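# Unroll a rolled-up necktie and lay it flat, folded

## Task

Take the necktie, which starts folded over and rolled up, unroll it and leave it flat on the table so that it is doubled over once, stretched to its whole length and flat from end to end (the doubled end may remain a low loop), roughly aligned and roughly straight, spread to its full width, with no extra folds and no part hanging past the table edge. Letting the tie drop into its final place is allowed.

## Robot and tools

Robot: two arms, left_arm and right_arm, each ending in a five-finger hand (a left hand on left_arm, a right hand on right_arm). Base positions in the scene frame: left_arm (+0.017, +0.334, +0.007) m, right_arm (+0.015, -0.273, +0.022) m, both nearly unrotated.

Scene frame: origin at table-top height, halfway between the two nominal bases; +x points out over the table, +z up, and left_arm sits on the +y side. Camera image sides do not match the arm names. Absolute hand poses, velocities and readings use this frame. Offsets do not: they run along the current Hand target's own axes.

Hand point: a point fixed to the palm, 0.05 m in front of it and 0.15 m from the wrist face. Its +z runs along the straight fingers, +y leaves the palm, and +x crosses the palm away from the thumb on the right hand (toward the thumb on the left hand). Straight fingertips lie 0.06 to 0.07 m past the point along +z and 0.06 m behind it along -y. A wrist bracket on the little-finger side can strike things.

A row is 28 numbers, each in [-1, 1], always covering both arms: left dx, dy, dz, rx, ry, rz; left thumb_turn, thumb_bend, index, middle, ring, little; left force_limit, speed; then the same 14 for the right arm. The six pose numbers are an offset from that arm's Hand target as it stood when the action (or move) began, not from the previous row; 1.0 equals 0.6 m for dx, dy, dz and 180 degrees for the rotation vector rx, ry, rz. Sending six zeros re-asks for the current Hand target. Hand motor numbers are absolute targets: -1 open (thumb beside the palm, fingers straight), +1 closed (thumb across the palm, fingers curled). force_limit maps -1..+1 to about 0..10 N at the fingertip (0..15 N for the two thumb motors); speed rises from near zero at -1 to full at +0.48 and above. For a gentle grip close at speed -0.94 or below. There is no 'no change' value: to keep a hand as it is, repeat its last executed eight numbers (or, if none yet this scene, its hand_measured plus hand_force_limit and hand_speed). With the thumb across the palm the hand encloses objects roughly 0.035 to 0.065 m thick.

Tools:
- execute_actions(actions, cameras): actions is a list of actions; each action is a list of up to 15 rows, each row one 1/30 s step; a short action repeats its last row to fill 15 steps. An empty list returns camera images.
- move(target, speed, blend, blocking, cameras): target is one 28-number row or up to 15 such rows; every row's offsets count from the same starting Hand targets. speed is the path top speed in m/s (0.002 to 4.3, default 0.25; turning up to twice that in rad/s), one value or one per target. blend in metres rounds corners (0 stops at each). blocking=false returns after about 0.5 s while motion continues. Paths are straight, do not avoid obstacles and last 0.5 to 10 s.
- wait(seconds 0 to 10): lets time run with commands held.
- stop(): brakes a running move.
- zoom_image(camera, region [x0, y0, x1, y1] in pixels, at most 504 by 504): a closer look at the latest image.
- show_instructions(): shows reference images.
- finished_scene(scene): ends the scene for good.
Cameras: cam_high, cam_low, cam_roll_left, cam_roll_right, cam_left_wrist, cam_right_wrist, each 672x504.

Results give each arm's end_effector_position (m) and end_effector_quat_wxyz, the Hand target (next offsets count from it), joint positions, velocities and torques, motor temperatures, and per hand hand_measured, hand_stopped_by (moving, target, force, stalled, fault), hand_load_n (positive when the finger is pushed open; near 0 means nothing is held), hand_force_limit and hand_speed. A move adds a 'move:' line: done, off_target, moving, held or fault, plus limits such as paced or held. Done means within 10 mm and 2 degrees; it says nothing about contact.

Behaviour: hands often rest 1 to 3 cm (up to 5 cm) below or short of the command; send the remaining distance as a new offset. Each step the commanded orientation is clipped to within 40 degrees of the current one. Avoid paths close to an arm's own base; go around it. Faster moves and targets set deeper past contact press harder.

Avoid: letting the tie fall off the table or leaving it off it, releasing it while it is moving, slamming into the table or other fixed objects, hard pushes, excess force on fingers, any contact or squeeze between the two hands, and long stretched or straining poses that heat motors (85 °C warns, 100 °C drops the arm). Loose objects may get nudged occasionally. Thinking time lets the scene run.

Each tool is called after "Request:" by a JSON object that holds its "name" and its "arguments", one argument or row to a line.

Reference images:

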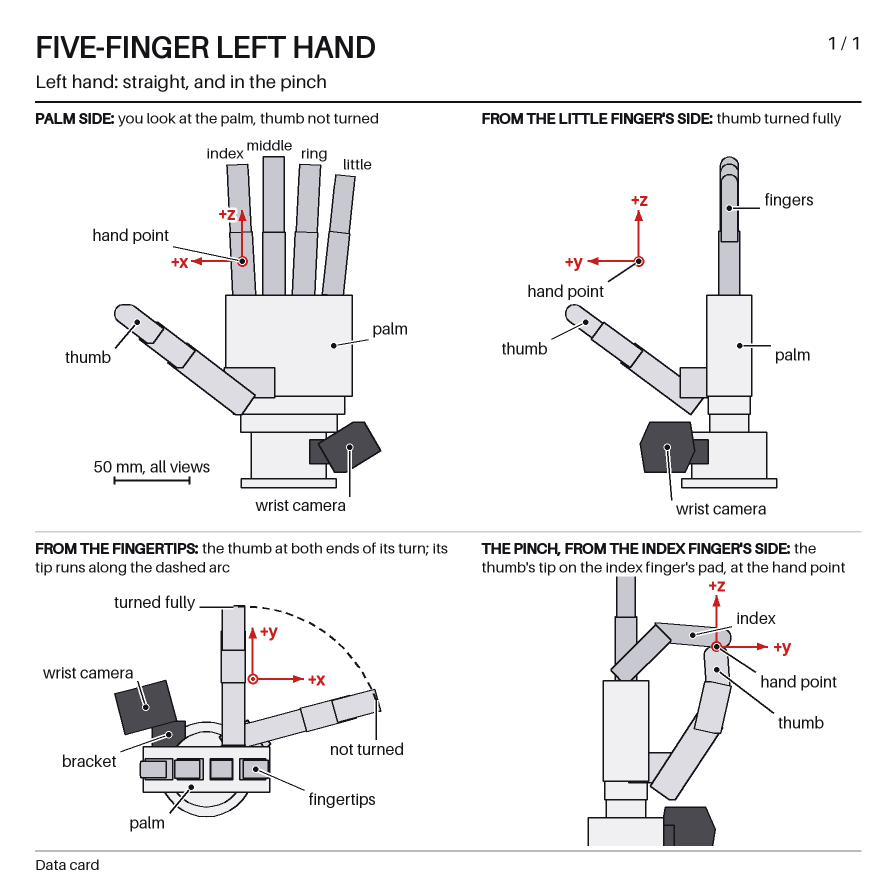

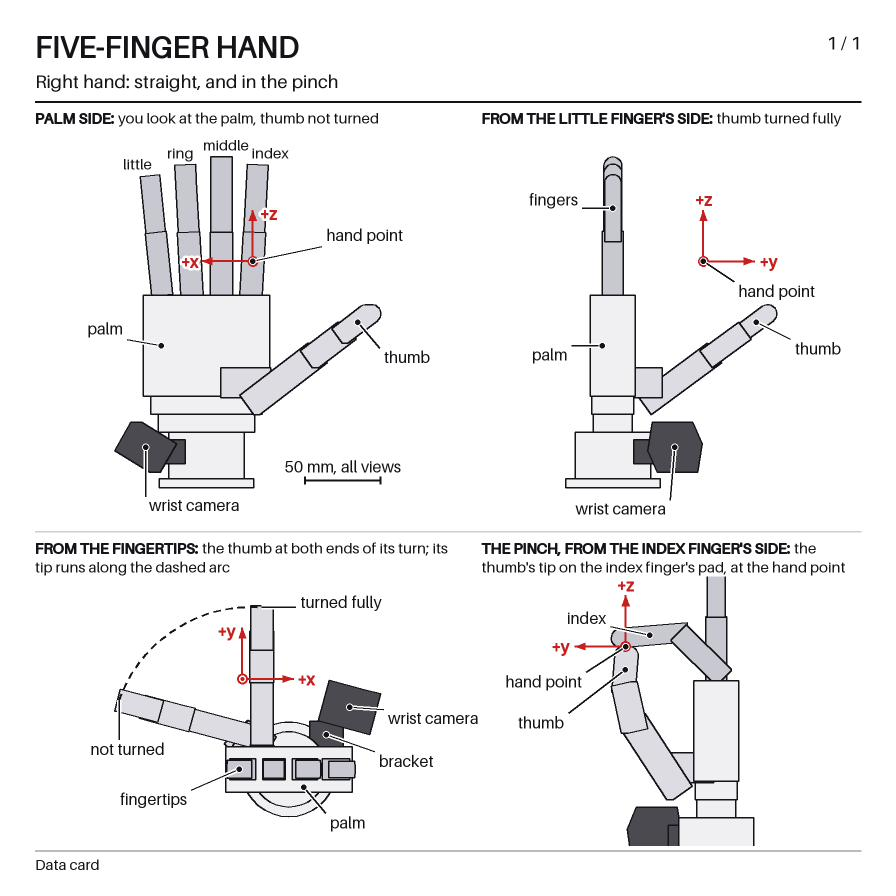

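## Session

Request:
{"name": "execute_actions", "arguments": {
  "actions": []
}}

Scene clock: 0.00 s.
left_arm: end_effector_position=(+0.5890, -0.0641, +0.3168) hand_measured=(-1.000, -1.000, -1.000, -1.000, -1.000, -1.000) hand_load_n=(+0.0, +0.0, +0.0, +0.0, +0.0, +0.0) hand_stopped_by=(target, target, target, target, target, target) hand_force_limit=0.00 hand_speed=-0.80 end_effector_quat_wxyz=(-0.086, -0.443, +0.830, -0.327) | right_arm: end_effector_position=(+0.8774, -0.2313, +0.2394) hand_measured=(-1.000, -1.000, -1.000, -1.000, -1.000, -1.000) hand_load_n=(+0.0, +0.0, +0.0, +0.0, +0.0, +0.0) hand_stopped_by=(target, target, target, target, target, target) hand_force_limit=0.00 hand_speed=-0.80 end_effector_quat_wxyz=(+0.277, +0.057, +0.918, +0.279)
Joint positions: left_arm=[-0.435 2.111 2.431 -1.421 0.525 0.031] | right_arm=[-0.108 2.268 2.236 -0.935 -0.576 1.751]
Joint velocities: within noise
Joint torques (N m): no reading
Motor temperatures (°C): left_arm=[28 36 27 24 28 27] | right_arm=[24 33 21 25 25 26]
Heat: left arm: hottest shoulder 36 °C; right arm: hottest shoulder 33 °C.
Hand target: left_arm +0.5928, -0.0658, +0.3207; -0.081, -0.441, +0.830, -0.332 | right_arm +0.8817, -0.2319, +0.2427; +0.283, +0.055, +0.916, +0.278

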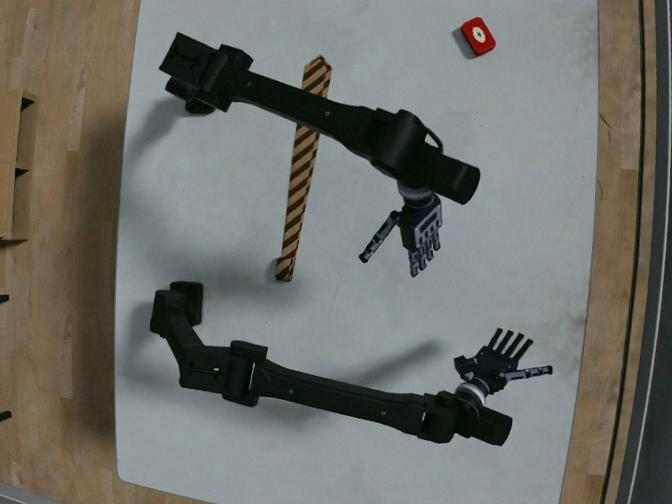

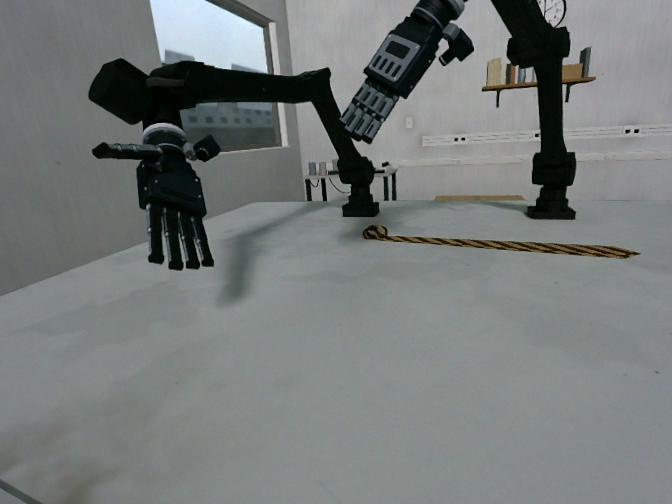

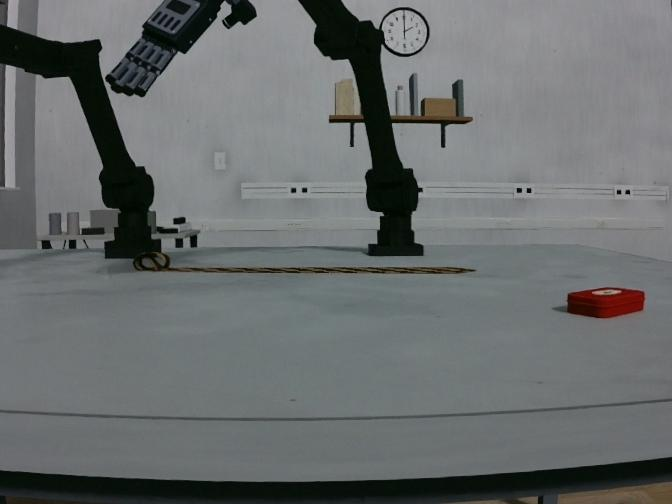

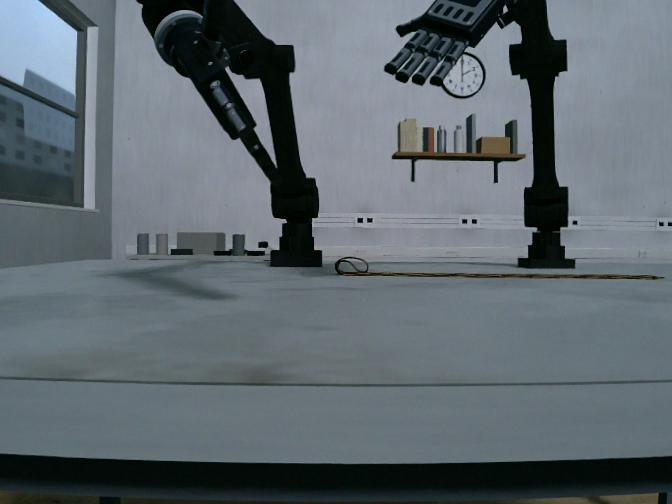

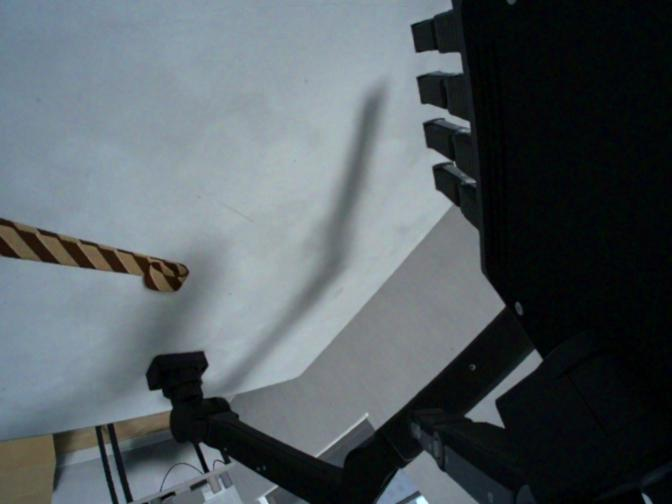

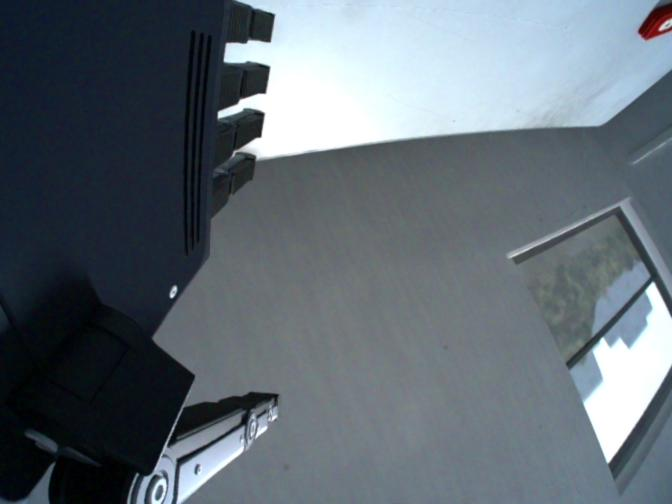

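Request:
{"name": "zoom_image", "arguments": {
  "camera": "cam_high",
  "region": [235, 200, 345, 300]
}}

Request:
{"name": "zoom_image", "arguments": {
  "camera": "cam_roll_right",
  "region": [300, 230, 420, 300]
}}

Request:
{"name": "zoom_image", "arguments": {
  "camera": "cam_low",
  "region": [340, 200, 660, 280]
}}

Request:
{"name": "zoom_image", "arguments": {
  "camera": "cam_left_wrist",
  "region": [0, 200, 220, 310]
}}

Scaled by 4.582 from the camera's 672x504 image, which has a finer 960x720 frame.

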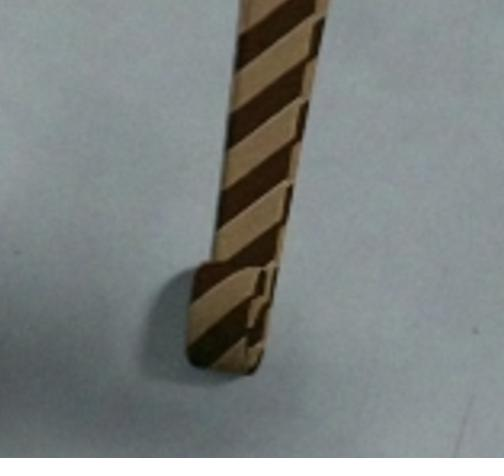

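Scaled by 4.200 from the camera's 672x504 image, which has a finer 960x720 frame.

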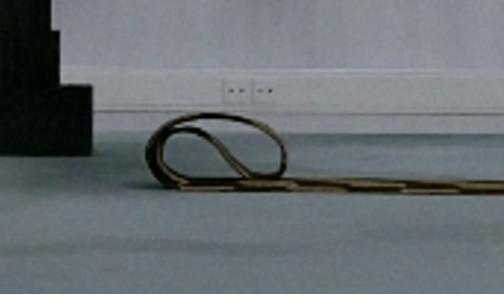

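Scaled by 1.575 from the camera's 672x504 image, which has a finer 960x720 frame.

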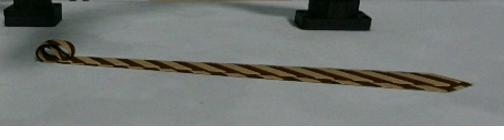

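Scaled by 2.291 from the camera's 672x504 image, which has a finer 960x720 frame.

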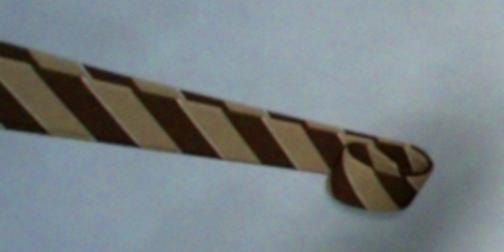

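Request:
{"name": "move", "arguments": {
  "target": [-0.283,0.163,-0.260,0,0,0,-1,-1,-1,-1,-1,-1,0,-0.8,0.477,0.062,-0.429,-0.003,0.2916,-0.5045,-1,-1,0,0,0,0,0,0],
  "speed": 0.5,
  "cameras": ["cam_high","cam_roll_right"]
}}

Scene clock: 71.97 s.
left_arm: end_effector_position=(+0.5998, +0.1821, +0.3152) hand_measured=(-1.000, -1.000, -1.000, -1.000, -1.000, -1.000) hand_load_n=(+0.0, +0.0, +0.0, +0.0, +0.0, +0.0) hand_stopped_by=(target, target, target, target, target, target) hand_force_limit=0.00 hand_speed=-0.80 end_effector_quat_wxyz=(-0.082, -0.444, +0.828, -0.332) | right_arm: end_effector_position=(+0.5012, -0.2478, +0.3022) hand_measured=(-1.000, -1.000, +0.000, +0.000, +0.000, +0.000) hand_load_n=(+0.5, +0.0, +0.0, +0.0, +0.0, -0.5) hand_stopped_by=(target, target, target, target, target, target) hand_force_limit=0.00 hand_speed=0.00 end_effector_quat_wxyz=(-0.016, +0.704, -0.710, +0.012)
Joint positions: left_arm=[-0.057 1.962 2.199 -1.562 0.661 0.449] | right_arm=[0.005 1.756 1.914 -1.688 -0.007 -0.004]
Joint torques (N m): left_arm=[0.5 -20.42 7.05 0.05 0.55 0.18] | right_arm=[0.97 -13.39 6.87 0.05 0.16 -0.13]
Motor temperatures (°C): left_arm=[27 41 33 24 27 26] | right_arm=[24 40 27 25 24 24]
Heat: left arm: hottest shoulder 41 °C; right arm: hottest shoulder 40 °C.
Hand target: left_arm +0.5930, +0.1846, +0.3205; -0.081, -0.441, +0.830, -0.332 | right_arm +0.4996, -0.2501, +0.2990; -0.001, +0.707, -0.707, +0.000
Off the commanded pose: left_arm 0.009 m, 0 deg | right_arm 0.004 m, 2 deg.
joint sent to its limit (right arm) — joint 4 (wrist pitch), lower limit. The joint targets still meet the commanded pose.
move: done
Images, in order (width x height): cam_high 672x504, cam_roll_right 672x504.

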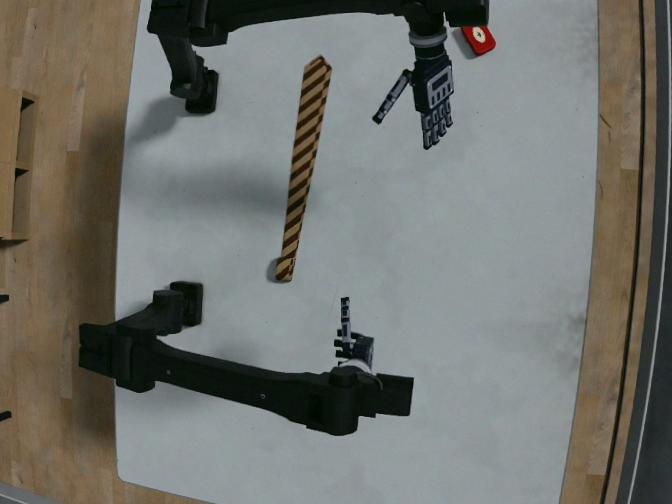

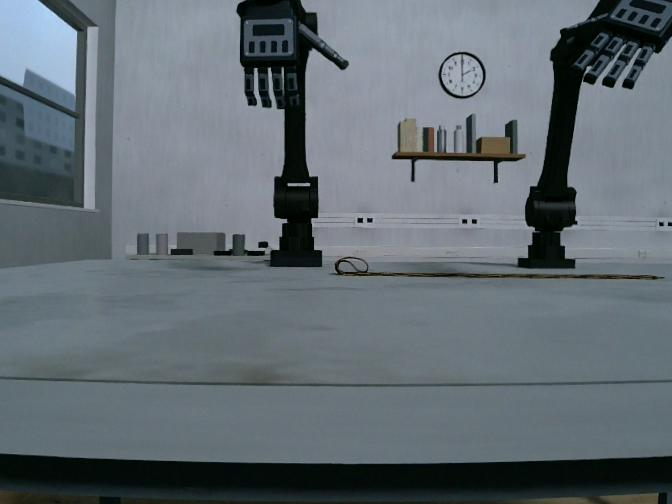

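Request:
{"name": "move", "arguments": {
  "target": [0,0,0,0,0,0,-1,-1,-1,-1,-1,-1,0,-0.8,-0.367,0.374,0.248,0,0,-0.5,-1,-1,0,0,0,0,0,0],
  "speed": 0.4,
  "cameras": ["cam_high","cam_low","cam_roll_right"]
}}

Scene clock: 79.90 s.
left_arm: end_effector_position=(+0.5998, +0.1821, +0.3152) hand_measured=(-1.000, -1.000, -1.000, -1.000, -1.000, -1.000) hand_load_n=(+0.0, +0.0, +0.0, +0.0, +0.0, +0.0) hand_stopped_by=(target, target, target, target, target, target) hand_force_limit=0.00 hand_speed=-0.80 end_effector_quat_wxyz=(-0.082, -0.444, +0.828, -0.332) | right_arm: end_effector_position=(+0.2710, -0.0292, +0.1498) hand_measured=(-1.000, -1.000, +0.000, +0.000, +0.000, +0.000) hand_load_n=(+0.0, +0.0, +0.0, +0.0, +0.0, +0.0) hand_stopped_by=(target, target, target, target, target, target) hand_force_limit=0.00 hand_speed=0.00 end_effector_quat_wxyz=(+0.004, +1.000, -0.002, -0.006)
Joint positions: left_arm=[-0.057 1.962 2.199 -1.562 0.661 0.449] | right_arm=[0.831 1.49 1.174 -1.269 -0.004 -0.754]
Joint torques (N m): left_arm=[0.44 -20.48 7.05 0.03 0.55 0.2] | right_arm=[0.62 -9.99 6.58 0.8 0.19 -0.18]
Heat: left arm: hottest shoulder 40 °C; right arm: hottest shoulder 39 °C.
Hand target: left_arm +0.5930, +0.1847, +0.3205; -0.081, -0.441, +0.830, -0.332 | right_arm +0.2753, -0.0296, +0.1503; -0.001, +1.000, +0.000, +0.000
Off the commanded pose: left_arm 0.009 m, 0 deg | right_arm 0.004 m, 1 deg.
move: done
Images, in order (width x height): cam_high 672x504, cam_low 672x504, cam_roll_right 672x504.

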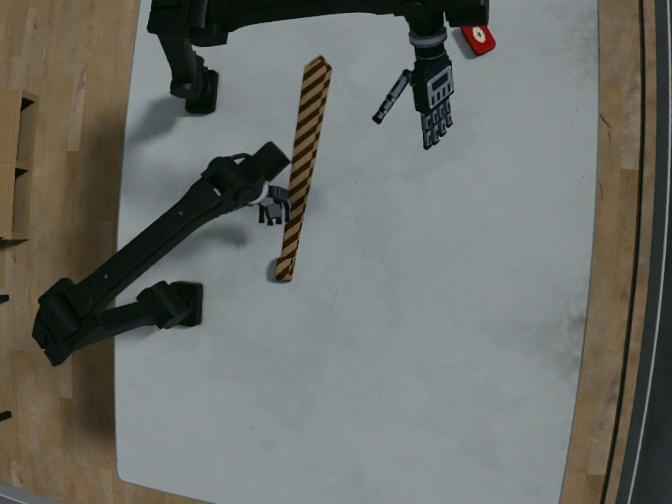

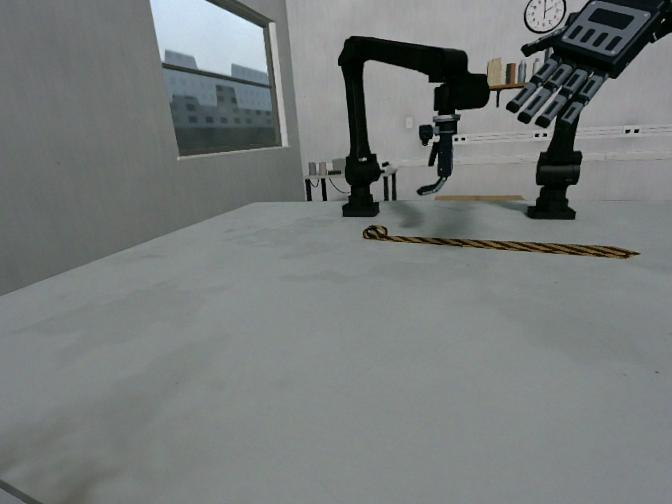

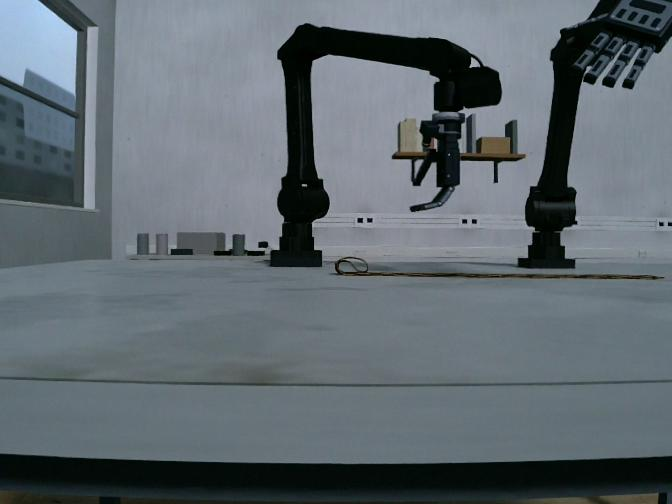

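Request:
{"name": "move", "arguments": {
  "target": [
    [0,0,0,0,0,0,-1,-1,-1,-1,-1,-1,0,-0.8,0.005,0.05,0.186,0,0,0,-1,-1,0,0,0,0,0,0],
    [0,0,0,0,0,0,-1,-1,-1,-1,-1,-1,0,-0.8,0.005,0.18,0.186,0,0,0,-1,-1,0,0,0,0,0,0]
  ],
  "speed": 0.15,
  "cameras": ["cam_high","cam_roll_right"]
}}

Request:
{"name": "zoom_image", "arguments": {
  "camera": "cam_roll_right",
  "region": [300, 200, 460, 300]
}}

Scene clock: 91.80 s.
left_arm: end_effector_position=(+0.5998, +0.1821, +0.3152) hand_measured=(-1.000, -1.000, -1.000, -1.000, -1.000, -1.000) hand_load_n=(+0.0, -0.5, +0.0, +0.0, +0.0, +0.0) hand_stopped_by=(target, target, target, target, target, target) hand_force_limit=0.00 hand_speed=-0.80 end_effector_quat_wxyz=(-0.082, -0.444, +0.828, -0.332) | right_arm: end_effector_position=(+0.2757, -0.1383, +0.0393) hand_measured=(-1.000, -1.000, +0.000, +0.000, +0.000, +0.000) hand_load_n=(+0.0, +0.0, +0.0, +0.0, +0.0, +0.0) hand_stopped_by=(target, target, target, target, target, target) hand_force_limit=0.00 hand_speed=0.00 end_effector_quat_wxyz=(+0.002, +1.000, -0.005, -0.005)
Joint positions: left_arm=[-0.057 1.962 2.199 -1.562 0.661 0.449] | right_arm=[0.606 1.464 0.818 -0.936 -0.001 -0.973]
Joint torques (N m): left_arm=[0.38 -20.42 7.06 0.05 0.55 0.19] | right_arm=[1.08 -8.06 5.44 0.83 0.1 -0.16]
Heat: left arm: hottest shoulder 39 °C; right arm: hottest shoulder 37 °C.
Hand target: left_arm +0.5930, +0.1847, +0.3205; -0.081, -0.441, +0.830, -0.332 | right_arm +0.2783, -0.1375, +0.0387; -0.001, +1.000, +0.000, +0.000
Off the commanded pose: left_arm 0.009 m, 0 deg | right_arm 0.003 m, 1 deg.
move: done
Images, in order (width x height): cam_high 672x504, cam_roll_right 672x504.

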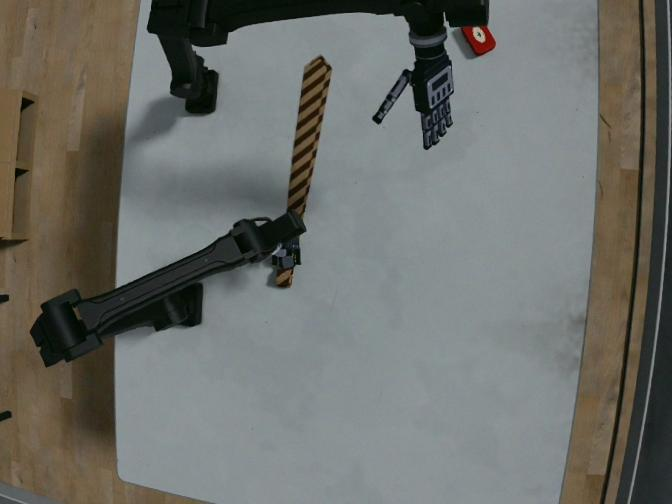

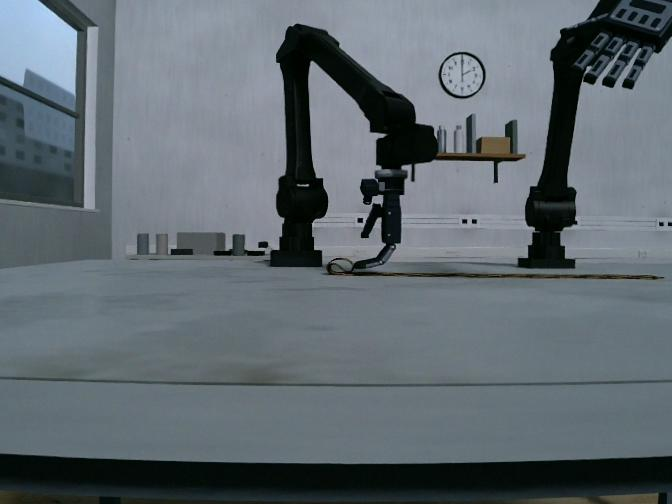

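Scaled by 3.150 from the camera's 672x504 image, which has a finer 960x720 frame.

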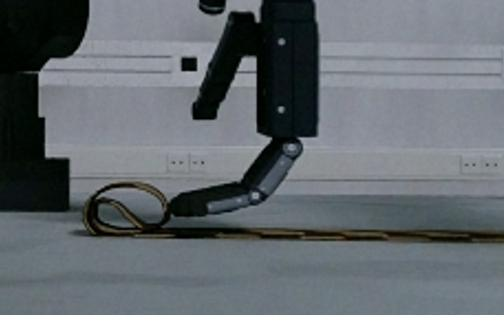

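Request:
{"name": "move", "arguments": {
  "target": [0,0,0,0,0,0,-1,-1,-1,-1,-1,-1,0,-0.8,-0.01,0.17,0.007,0,0,0,-1,-1,0,0,0,0,0,0],
  "speed": 0.1,
  "cameras": ["cam_high","cam_roll_right"]
}}

Request:
{"name": "zoom_image", "arguments": {
  "camera": "cam_roll_right",
  "region": [220, 200, 460, 300]
}}

Scene clock: 96.63 s.
left_arm: end_effector_position=(+0.5998, +0.1821, +0.3152) hand_measured=(-1.000, -1.000, -1.000, -1.000, -1.000, -1.000) hand_load_n=(-0.5, +0.0, +0.0, +0.0, +0.0, +0.0) hand_stopped_by=(target, target, target, target, target, target) hand_force_limit=0.00 hand_speed=-0.80 end_effector_quat_wxyz=(-0.082, -0.444, +0.828, -0.332) | right_arm: end_effector_position=(+0.2691, -0.2394, +0.0345) hand_measured=(-1.000, -1.000, +0.000, +0.000, +0.000, +0.000) hand_load_n=(+0.0, +0.0, +0.0, +0.0, +0.0, +0.0) hand_stopped_by=(target, target, target, target, target, target) hand_force_limit=0.00 hand_speed=0.00 end_effector_quat_wxyz=(+0.002, +1.000, -0.004, -0.007)
Joint positions: left_arm=[-0.057 1.962 2.199 -1.562 0.661 0.449] | right_arm=[0.335 1.345 0.682 -0.922 -0.001 -1.245]
Joint torques (N m): left_arm=[0.44 -20.42 7.06 0.05 0.55 0.19] | right_arm=[0.97 -6.36 5.31 0.85 0.09 -0.2]
Heat: left arm: hottest shoulder 39 °C; right arm: hottest shoulder 37 °C.
Hand target: left_arm +0.5930, +0.1847, +0.3205; -0.081, -0.441, +0.830, -0.332 | right_arm +0.2721, -0.2395, +0.0343; -0.001, +1.000, +0.000, +0.000
Off the commanded pose: left_arm 0.009 m, 0 deg | right_arm 0.003 m, 1 deg.
move: done
Images, in order (width x height): cam_high 672x504, cam_roll_right 672x504.

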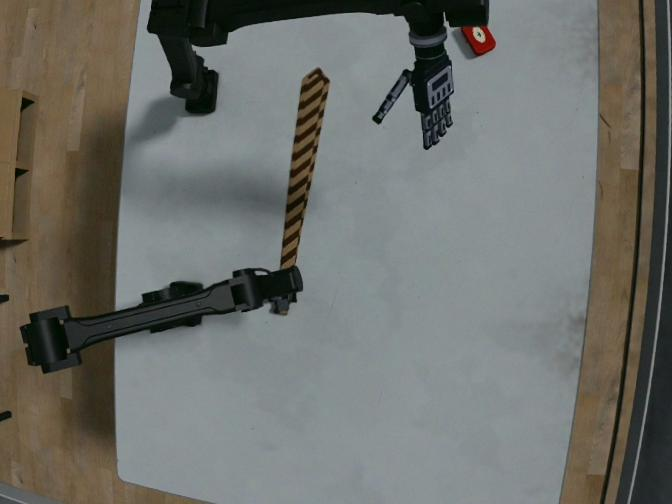

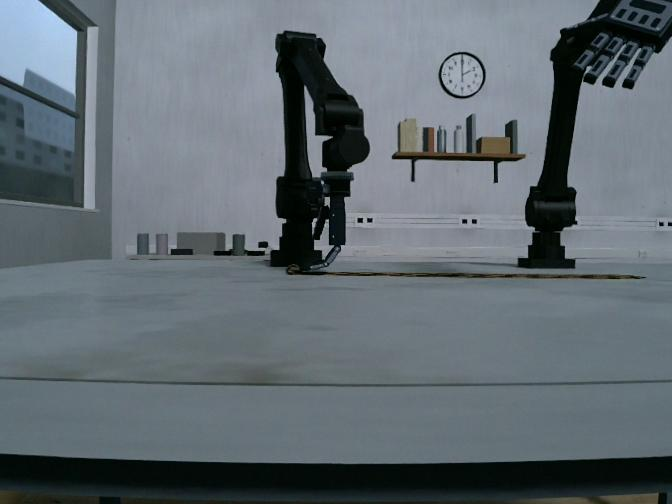

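Scaled by 2.100 from the camera's 672x504 image, which has a finer 960x720 frame.

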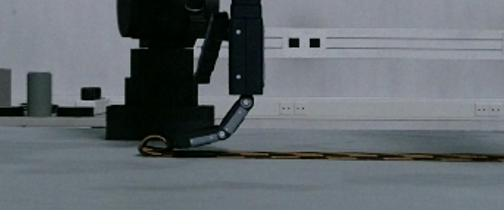

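Request:
{"name": "move", "arguments": {
  "target": [0,0,0,0,0,0,-1,-1,-1,-1,-1,-1,0,-0.8,-0.015,0.17,0.004,0,0,0,-1,-1,0,0,0,0,0,0],
  "speed": 0.1,
  "cameras": ["cam_high","cam_roll_right"]
}}

Request:
{"name": "zoom_image", "arguments": {
  "camera": "cam_roll_right",
  "region": [200, 200, 440, 300]
}}

Request:
{"name": "zoom_image", "arguments": {
  "camera": "cam_high",
  "region": [240, 250, 340, 370]
}}

Scene clock: 101.43 s.
left_arm: end_effector_position=(+0.5998, +0.1821, +0.3152) hand_measured=(-1.000, -1.000, -1.000, -1.000, -1.000, -1.000) hand_load_n=(+0.0, +0.0, +0.0, +0.0, +0.0, +0.0) hand_stopped_by=(target, target, target, target, target, target) hand_force_limit=0.00 hand_speed=-0.80 end_effector_quat_wxyz=(-0.082, -0.444, +0.828, -0.332) | right_arm: end_effector_position=(+0.2609, -0.3406, +0.0321) hand_measured=(-1.000, -1.000, +0.000, +0.000, +0.000, +0.000) hand_load_n=(+0.0, +0.0, +0.5, +0.0, +0.0, +0.0) hand_stopped_by=(target, target, target, target, target, target) hand_force_limit=0.00 hand_speed=0.00 end_effector_quat_wxyz=(+0.000, +1.000, -0.005, -0.006)
Joint positions: left_arm=[-0.057 1.962 2.199 -1.562 0.661 0.449] | right_arm=[-0.008 1.285 0.621 -0.92 -0.001 -1.588]
Joint torques (N m): left_arm=[0.44 -20.42 7.04 0.02 0.56 0.2] | right_arm=[0.97 -5.66 5.22 0.87 0.07 -0.16]
Heat: left arm: hottest shoulder 39 °C; right arm: hottest shoulder 36 °C.
Hand target: left_arm +0.5930, +0.1847, +0.3205; -0.081, -0.441, +0.830, -0.332 | right_arm +0.2633, -0.3415, +0.0318; -0.001, +1.000, +0.000, +0.000
Off the commanded pose: left_arm 0.009 m, 0 deg | right_arm 0.002 m, 1 deg.
move: done
Images, in order (width x height): cam_high 672x504, cam_roll_right 672x504.

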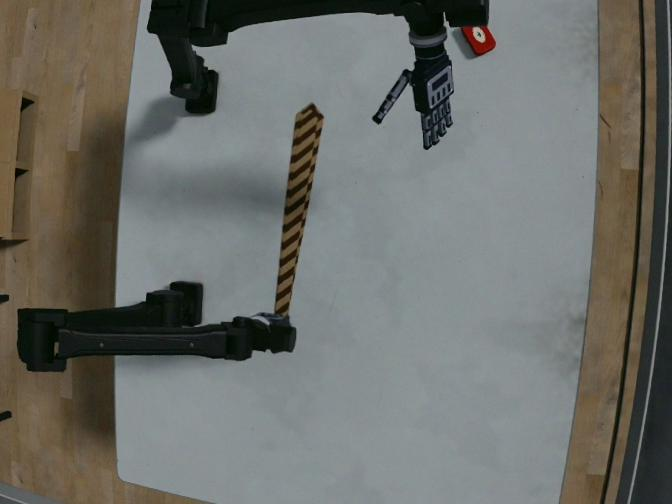

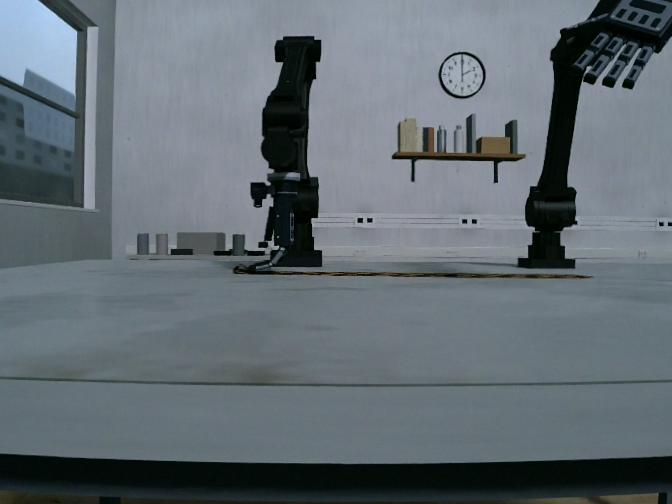

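Scaled by 2.100 from the camera's 672x504 image, which has a finer 960x720 frame.

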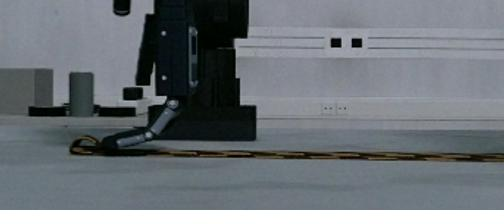

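Scaled by 4.200 from the camera's 672x504 image, which has a finer 960x720 frame.

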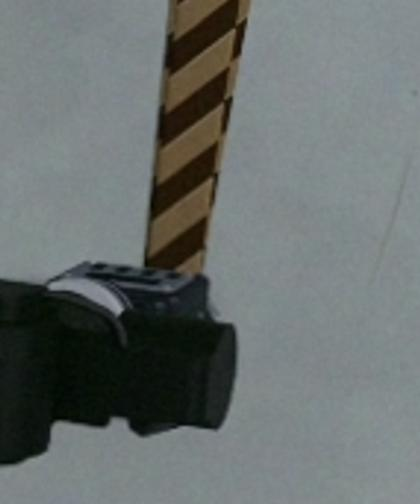

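Request:
{"name": "move", "arguments": {
  "target": [
    [0,0,0,0,0,0,-1,-1,-1,-1,-1,-1,0,-0.8,0,-0.1,0,0,0,0,-1,-1,0,0,0,0,0,0],
    [0,0,0,0,0,0,-1,-1,-1,-1,-1,-1,0,-0.8,0,-0.4,-0.15,0,0,0,-1,-1,0,0,0,0,0,0]
  ],
  "speed": 0.25,
  "cameras": ["cam_high","cam_roll_right","cam_low"]
}}

Request:
{"name": "zoom_image", "arguments": {
  "camera": "cam_roll_right",
  "region": [200, 230, 320, 300]
}}

Request:
{"name": "zoom_image", "arguments": {
  "camera": "cam_high",
  "region": [240, 270, 340, 370]
}}

Request:
{"name": "zoom_image", "arguments": {
  "camera": "cam_low",
  "region": [260, 200, 380, 270]
}}

Scene clock: 109.37 s.
left_arm: end_effector_position=(+0.5998, +0.1821, +0.3152) hand_measured=(-1.000, -1.000, -1.000, -1.000, -1.000, -1.000) hand_load_n=(+0.0, +0.0, +0.0, +0.0, +0.0, +0.0) hand_stopped_by=(target, target, target, target, target, target) hand_force_limit=0.00 hand_speed=-0.80 end_effector_quat_wxyz=(-0.082, -0.444, +0.828, -0.332) | right_arm: end_effector_position=(+0.2559, -0.1065, +0.1162) hand_measured=(-1.000, -1.000, +0.000, +0.000, +0.000, +0.000) hand_load_n=(+0.0, +0.0, +0.0, +0.0, +0.0, +0.0) hand_stopped_by=(target, target, target, target, target, target) hand_force_limit=0.00 hand_speed=0.00 end_effector_quat_wxyz=(+0.000, +1.000, +0.007, -0.003)
Joint positions: left_arm=[-0.057 1.962 2.199 -1.562 0.661 0.449] | right_arm=[0.714 1.35 0.938 -1.164 -0.005 -0.888]
Joint torques (N m): left_arm=[0.44 -20.42 7.05 0.03 0.56 0.19] | right_arm=[0.85 -6.48 8.8 -0.14 0.21 0.05]
Heat: left arm: hottest shoulder 39 °C; right arm: hottest shoulder 36 °C.
Hand target: left_arm +0.5930, +0.1847, +0.3205; -0.081, -0.441, +0.830, -0.332 | right_arm +0.2633, -0.1016, +0.1221; -0.001, +1.000, +0.000, +0.000
Off the commanded pose: left_arm 0.009 m, 0 deg | right_arm 0.011 m, 1 deg.
move: off_target (right_arm)
Images, in order (width x height): cam_high 672x504, cam_low 672x504, cam_roll_right 672x504.

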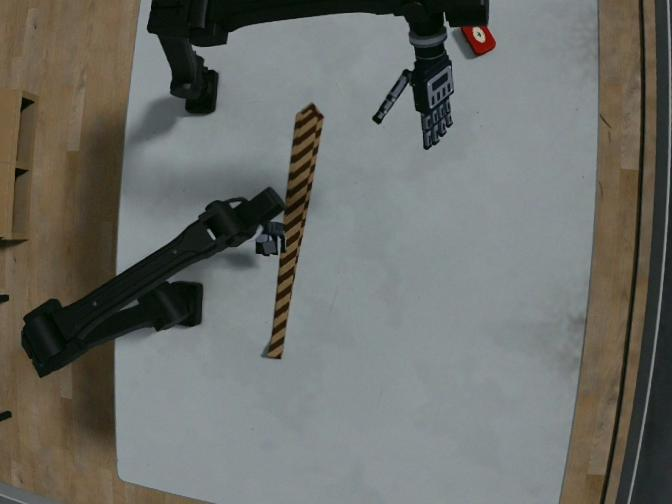

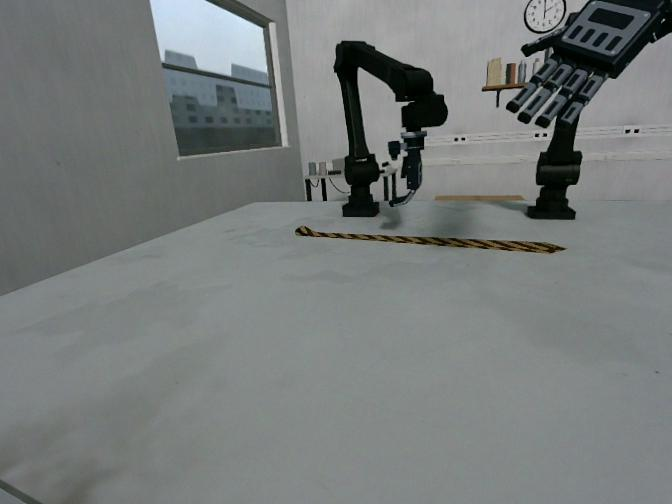

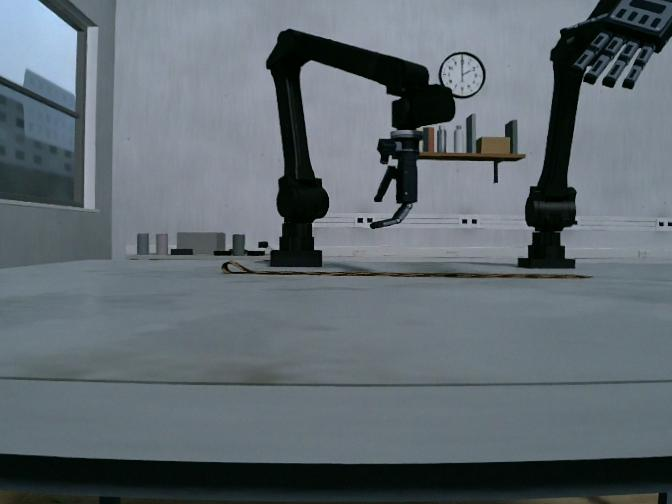

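Scaled by 4.200 from the camera's 672x504 image, which has a finer 960x720 frame.

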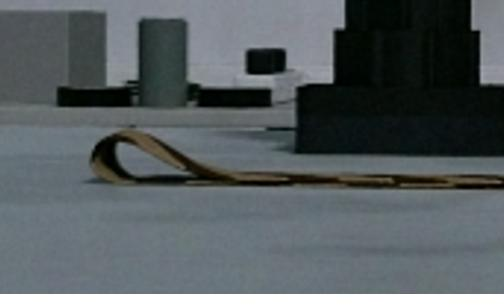

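Scaled by 5.040 from the camera's 672x504 image, which has a finer 960x720 frame.

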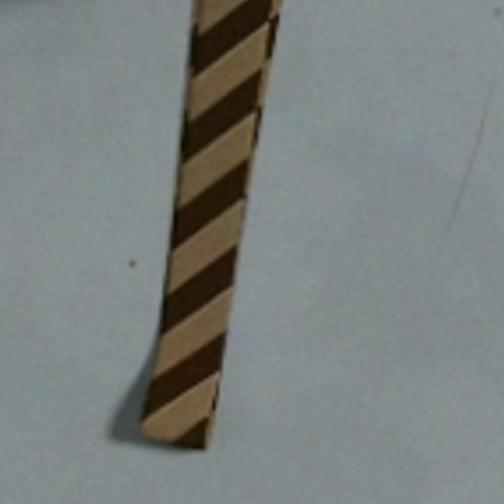

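Scaled by 4.200 from the camera's 672x504 image, which has a finer 960x720 frame.

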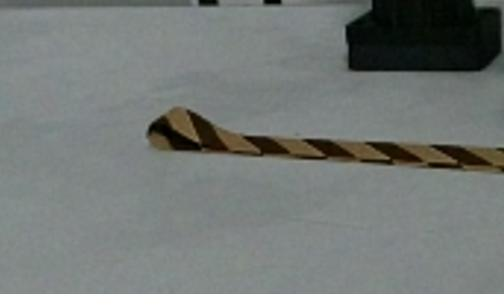

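Request:
{"name": "move", "arguments": {
  "target": [
    [0,0,0,0,0,0,-1,-1,-1,-1,-1,-1,0,-0.8,-0.003,0.475,0.04,0,0,0,-1,-1,0,0,0,0,0,0],
    [0,0,0,0,0,0,-1,-1,-1,-1,-1,-1,0,-0.8,-0.003,0.475,0.155,0,0,0,-1,-1,0,0,0,0,0,0],
    [0,0,0,0,0,0,-1,-1,-1,-1,-1,-1,0,-0.8,-0.003,0.475,-0.05,0,0,0,-1,-1,0,0,0,0,0,0]
  ],
  "speed": [0.3,0.06,0.15],
  "cameras": ["cam_high","cam_roll_right","cam_low"]
}}

Request:
{"name": "zoom_image", "arguments": {
  "camera": "cam_roll_right",
  "region": [200, 230, 320, 300]
}}

Request:
{"name": "zoom_image", "arguments": {
  "camera": "cam_low",
  "region": [260, 200, 380, 270]
}}

Scene clock: 129.47 s.
left_arm: end_effector_position=(+0.5998, +0.1821, +0.3152) hand_measured=(-1.000, -1.000, -1.000, -1.000, -1.000, -1.000) hand_load_n=(+0.0, +0.0, +0.0, +0.0, +0.0, +0.0) hand_stopped_by=(target, target, target, target, target, target) hand_force_limit=0.00 hand_speed=-0.80 end_effector_quat_wxyz=(-0.082, -0.444, +0.828, -0.332) | right_arm: end_effector_position=(+0.2513, -0.3858, +0.1409) hand_measured=(-1.000, -1.000, +0.000, +0.000, +0.000, +0.000) hand_load_n=(+0.0, +0.0, +0.5, +0.0, +0.0, +0.0) hand_stopped_by=(target, target, target, target, target, target) hand_force_limit=0.00 hand_speed=0.00 end_effector_quat_wxyz=(-0.001, +1.000, -0.005, -0.010)
Joint positions: left_arm=[-0.057 1.962 2.199 -1.562 0.661 0.449] | right_arm=[-0.174 1.11 0.807 -1.289 0.002 -1.752]
Joint torques (N m): left_arm=[0.38 -20.48 7.04 0.06 0.55 0.19] | right_arm=[1.38 -4.19 9.22 -0.14 -0.03 -0.16]
Motor temperatures (°C): left_arm=[27 39 31 23 26 25] | right_arm=[24 35 25 24 23 23]
Heat: left arm: hottest shoulder 39 °C; right arm: hottest shoulder 35 °C.
Hand target: left_arm +0.5930, +0.1847, +0.3205; -0.081, -0.441, +0.830, -0.332 | right_arm +0.2614, -0.3866, +0.1518; -0.001, +1.000, +0.000, +0.000
Off the commanded pose: left_arm 0.009 m, 0 deg | right_arm 0.015 m, 1 deg.
move: off_target (right_arm)
Images, in order (width x height): cam_high 672x504, cam_low 672x504, cam_roll_right 672x504.

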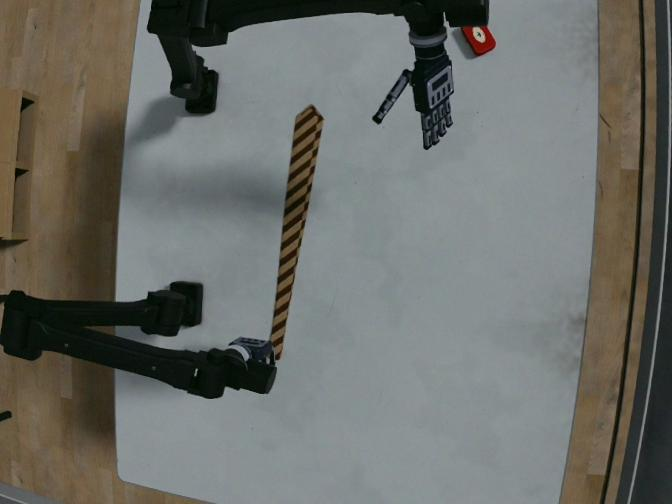

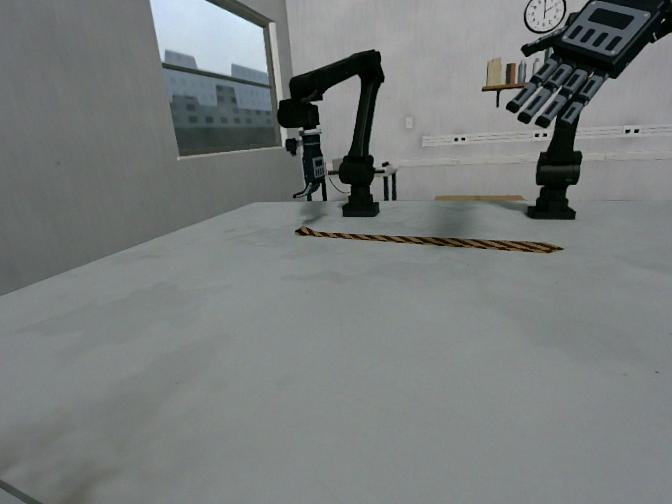

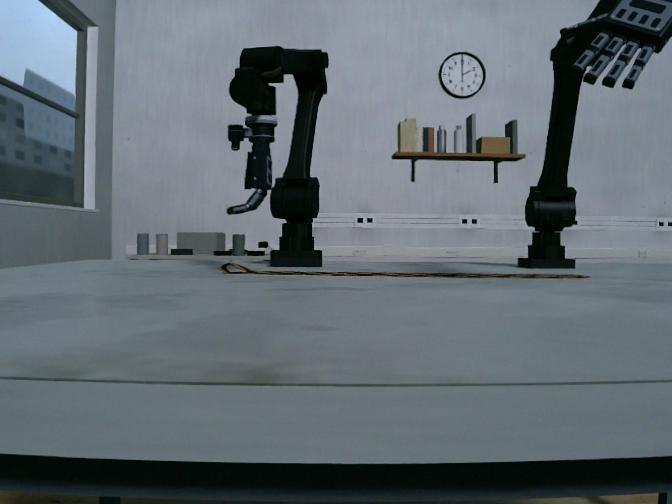

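Scaled by 4.200 from the camera's 672x504 image, which has a finer 960x720 frame.

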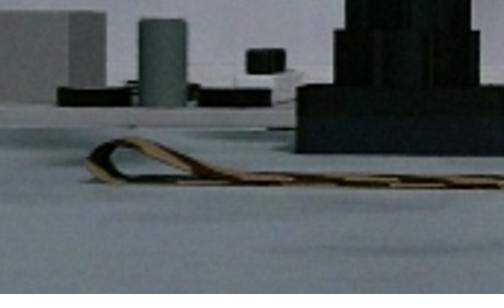

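Scaled by 4.200 from the camera's 672x504 image, which has a finer 960x720 frame.

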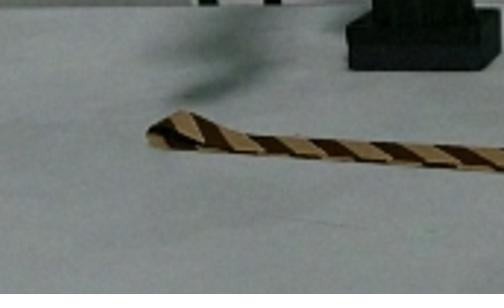

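Request:
{"name": "move", "arguments": {
  "target": [0,0,0,0,0,0,-1,-1,-1,-1,-1,-1,0,-0.8,0.25,-0.42,-0.13,0,0,0,-1,-1,0,0,0,0,0,0],
  "speed": 0.3,
  "cameras": ["cam_high","cam_right_wrist","cam_roll_right"]
}}

Request:
{"name": "zoom_image", "arguments": {
  "camera": "cam_high",
  "region": [250, 310, 310, 370]
}}

Request:
{"name": "zoom_image", "arguments": {
  "camera": "cam_roll_right",
  "region": [210, 250, 290, 285]
}}

Scene clock: 137.53 s.
left_arm: end_effector_position=(+0.5998, +0.1821, +0.3152) hand_measured=(-1.000, -1.000, -1.000, -1.000, -1.000, -1.000) hand_load_n=(-0.5, +0.0, +0.0, +0.0, +0.0, +0.0) hand_stopped_by=(target, target, target, target, target, target) hand_force_limit=0.00 hand_speed=-0.80 end_effector_quat_wxyz=(-0.082, -0.444, +0.828, -0.332) | right_arm: end_effector_position=(+0.4034, -0.1361, +0.2209) hand_measured=(-1.000, -1.000, +0.000, +0.000, +0.000, +0.000) hand_load_n=(+0.0, +0.0, +0.0, +0.0, +0.0, +0.0) hand_stopped_by=(target, target, target, target, target, target) hand_force_limit=0.00 hand_speed=0.00 end_effector_quat_wxyz=(+0.001, +1.000, +0.007, -0.008)
Joint positions: left_arm=[-0.057 1.962 2.199 -1.562 0.661 0.449] | right_arm=[0.458 1.565 1.451 -1.472 -0.005 -1.146]
Joint torques (N m): left_arm=[0.38 -20.48 7.06 0.03 0.56 0.19] | right_arm=[0.67 -10.93 9.72 -0.18 0.21 0.04]
Heat: left arm: hottest shoulder 39 °C; right arm: hottest shoulder 34 °C.
Hand target: left_arm +0.5930, +0.1847, +0.3205; -0.081, -0.441, +0.830, -0.332 | right_arm +0.4114, -0.1348, +0.2300; -0.001, +1.000, +0.000, +0.000
Off the commanded pose: left_arm 0.009 m, 0 deg | right_arm 0.012 m, 1 deg.
move: off_target (right_arm)
camera_calibration:
cam_right_wrist: T_world_to_cam=[[0.280986, -0.958733, -0.0433438, -0.230945], [-0.794533, -0.257719, 0.549816, 0.157413], [-0.538298, -0.120052, -0.83416, 0.502307], [0, 0, 0, 1]] pos_world=[0.460352, -0.120543, 0.322446]
Images, in order (width x height): cam_high 672x504, cam_roll_right 672x504, cam_right_wrist 672x504.

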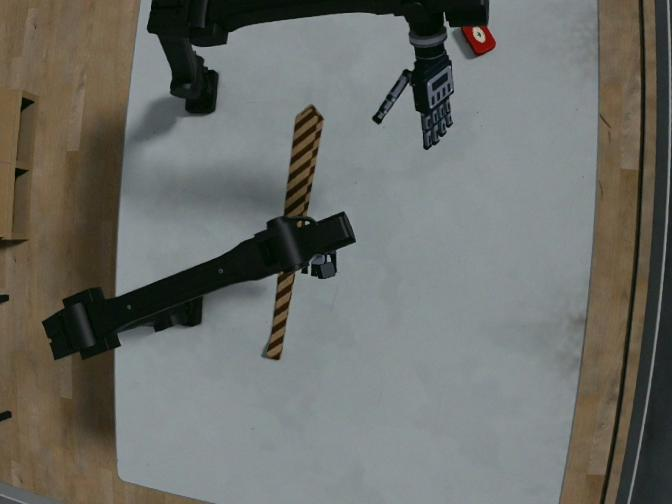

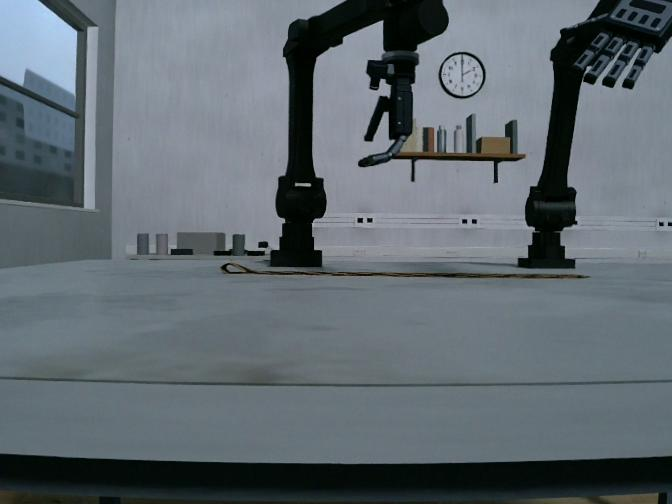

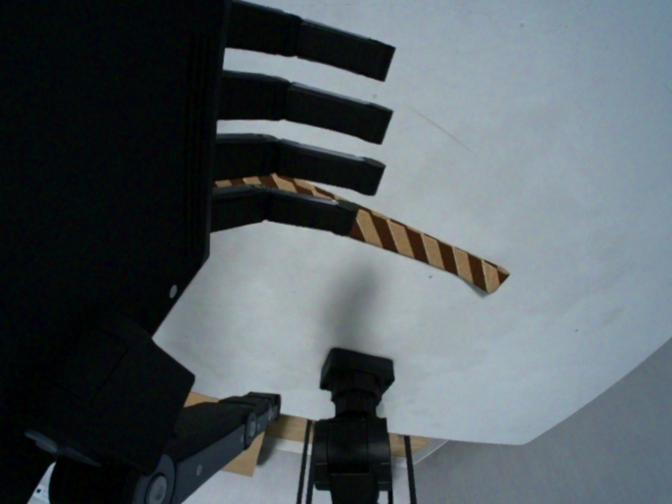

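Scaled by 8.400 from the camera's 672x504 image, which has a finer 960x720 frame.

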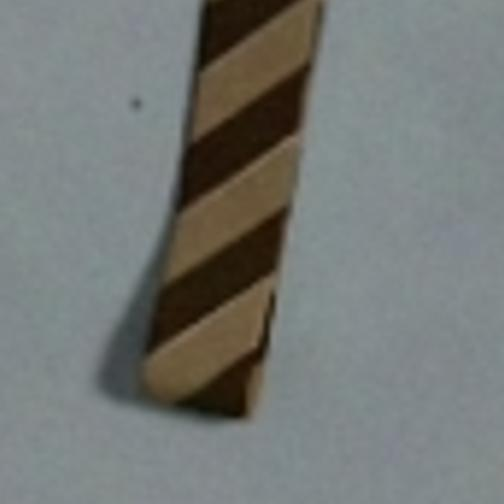

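Scaled by 6.300 from the camera's 672x504 image, which has a finer 960x720 frame.

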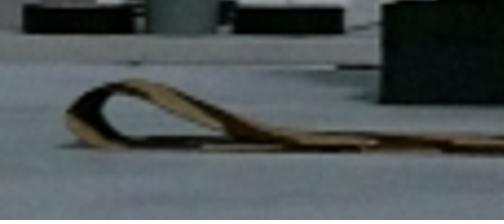

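Top layer is continuous; fully unrolled with just the half-fold loop.

Request:
{"name": "finished_scene", "arguments": {
  "scene": 1
}}

The scene is finished: the task was done.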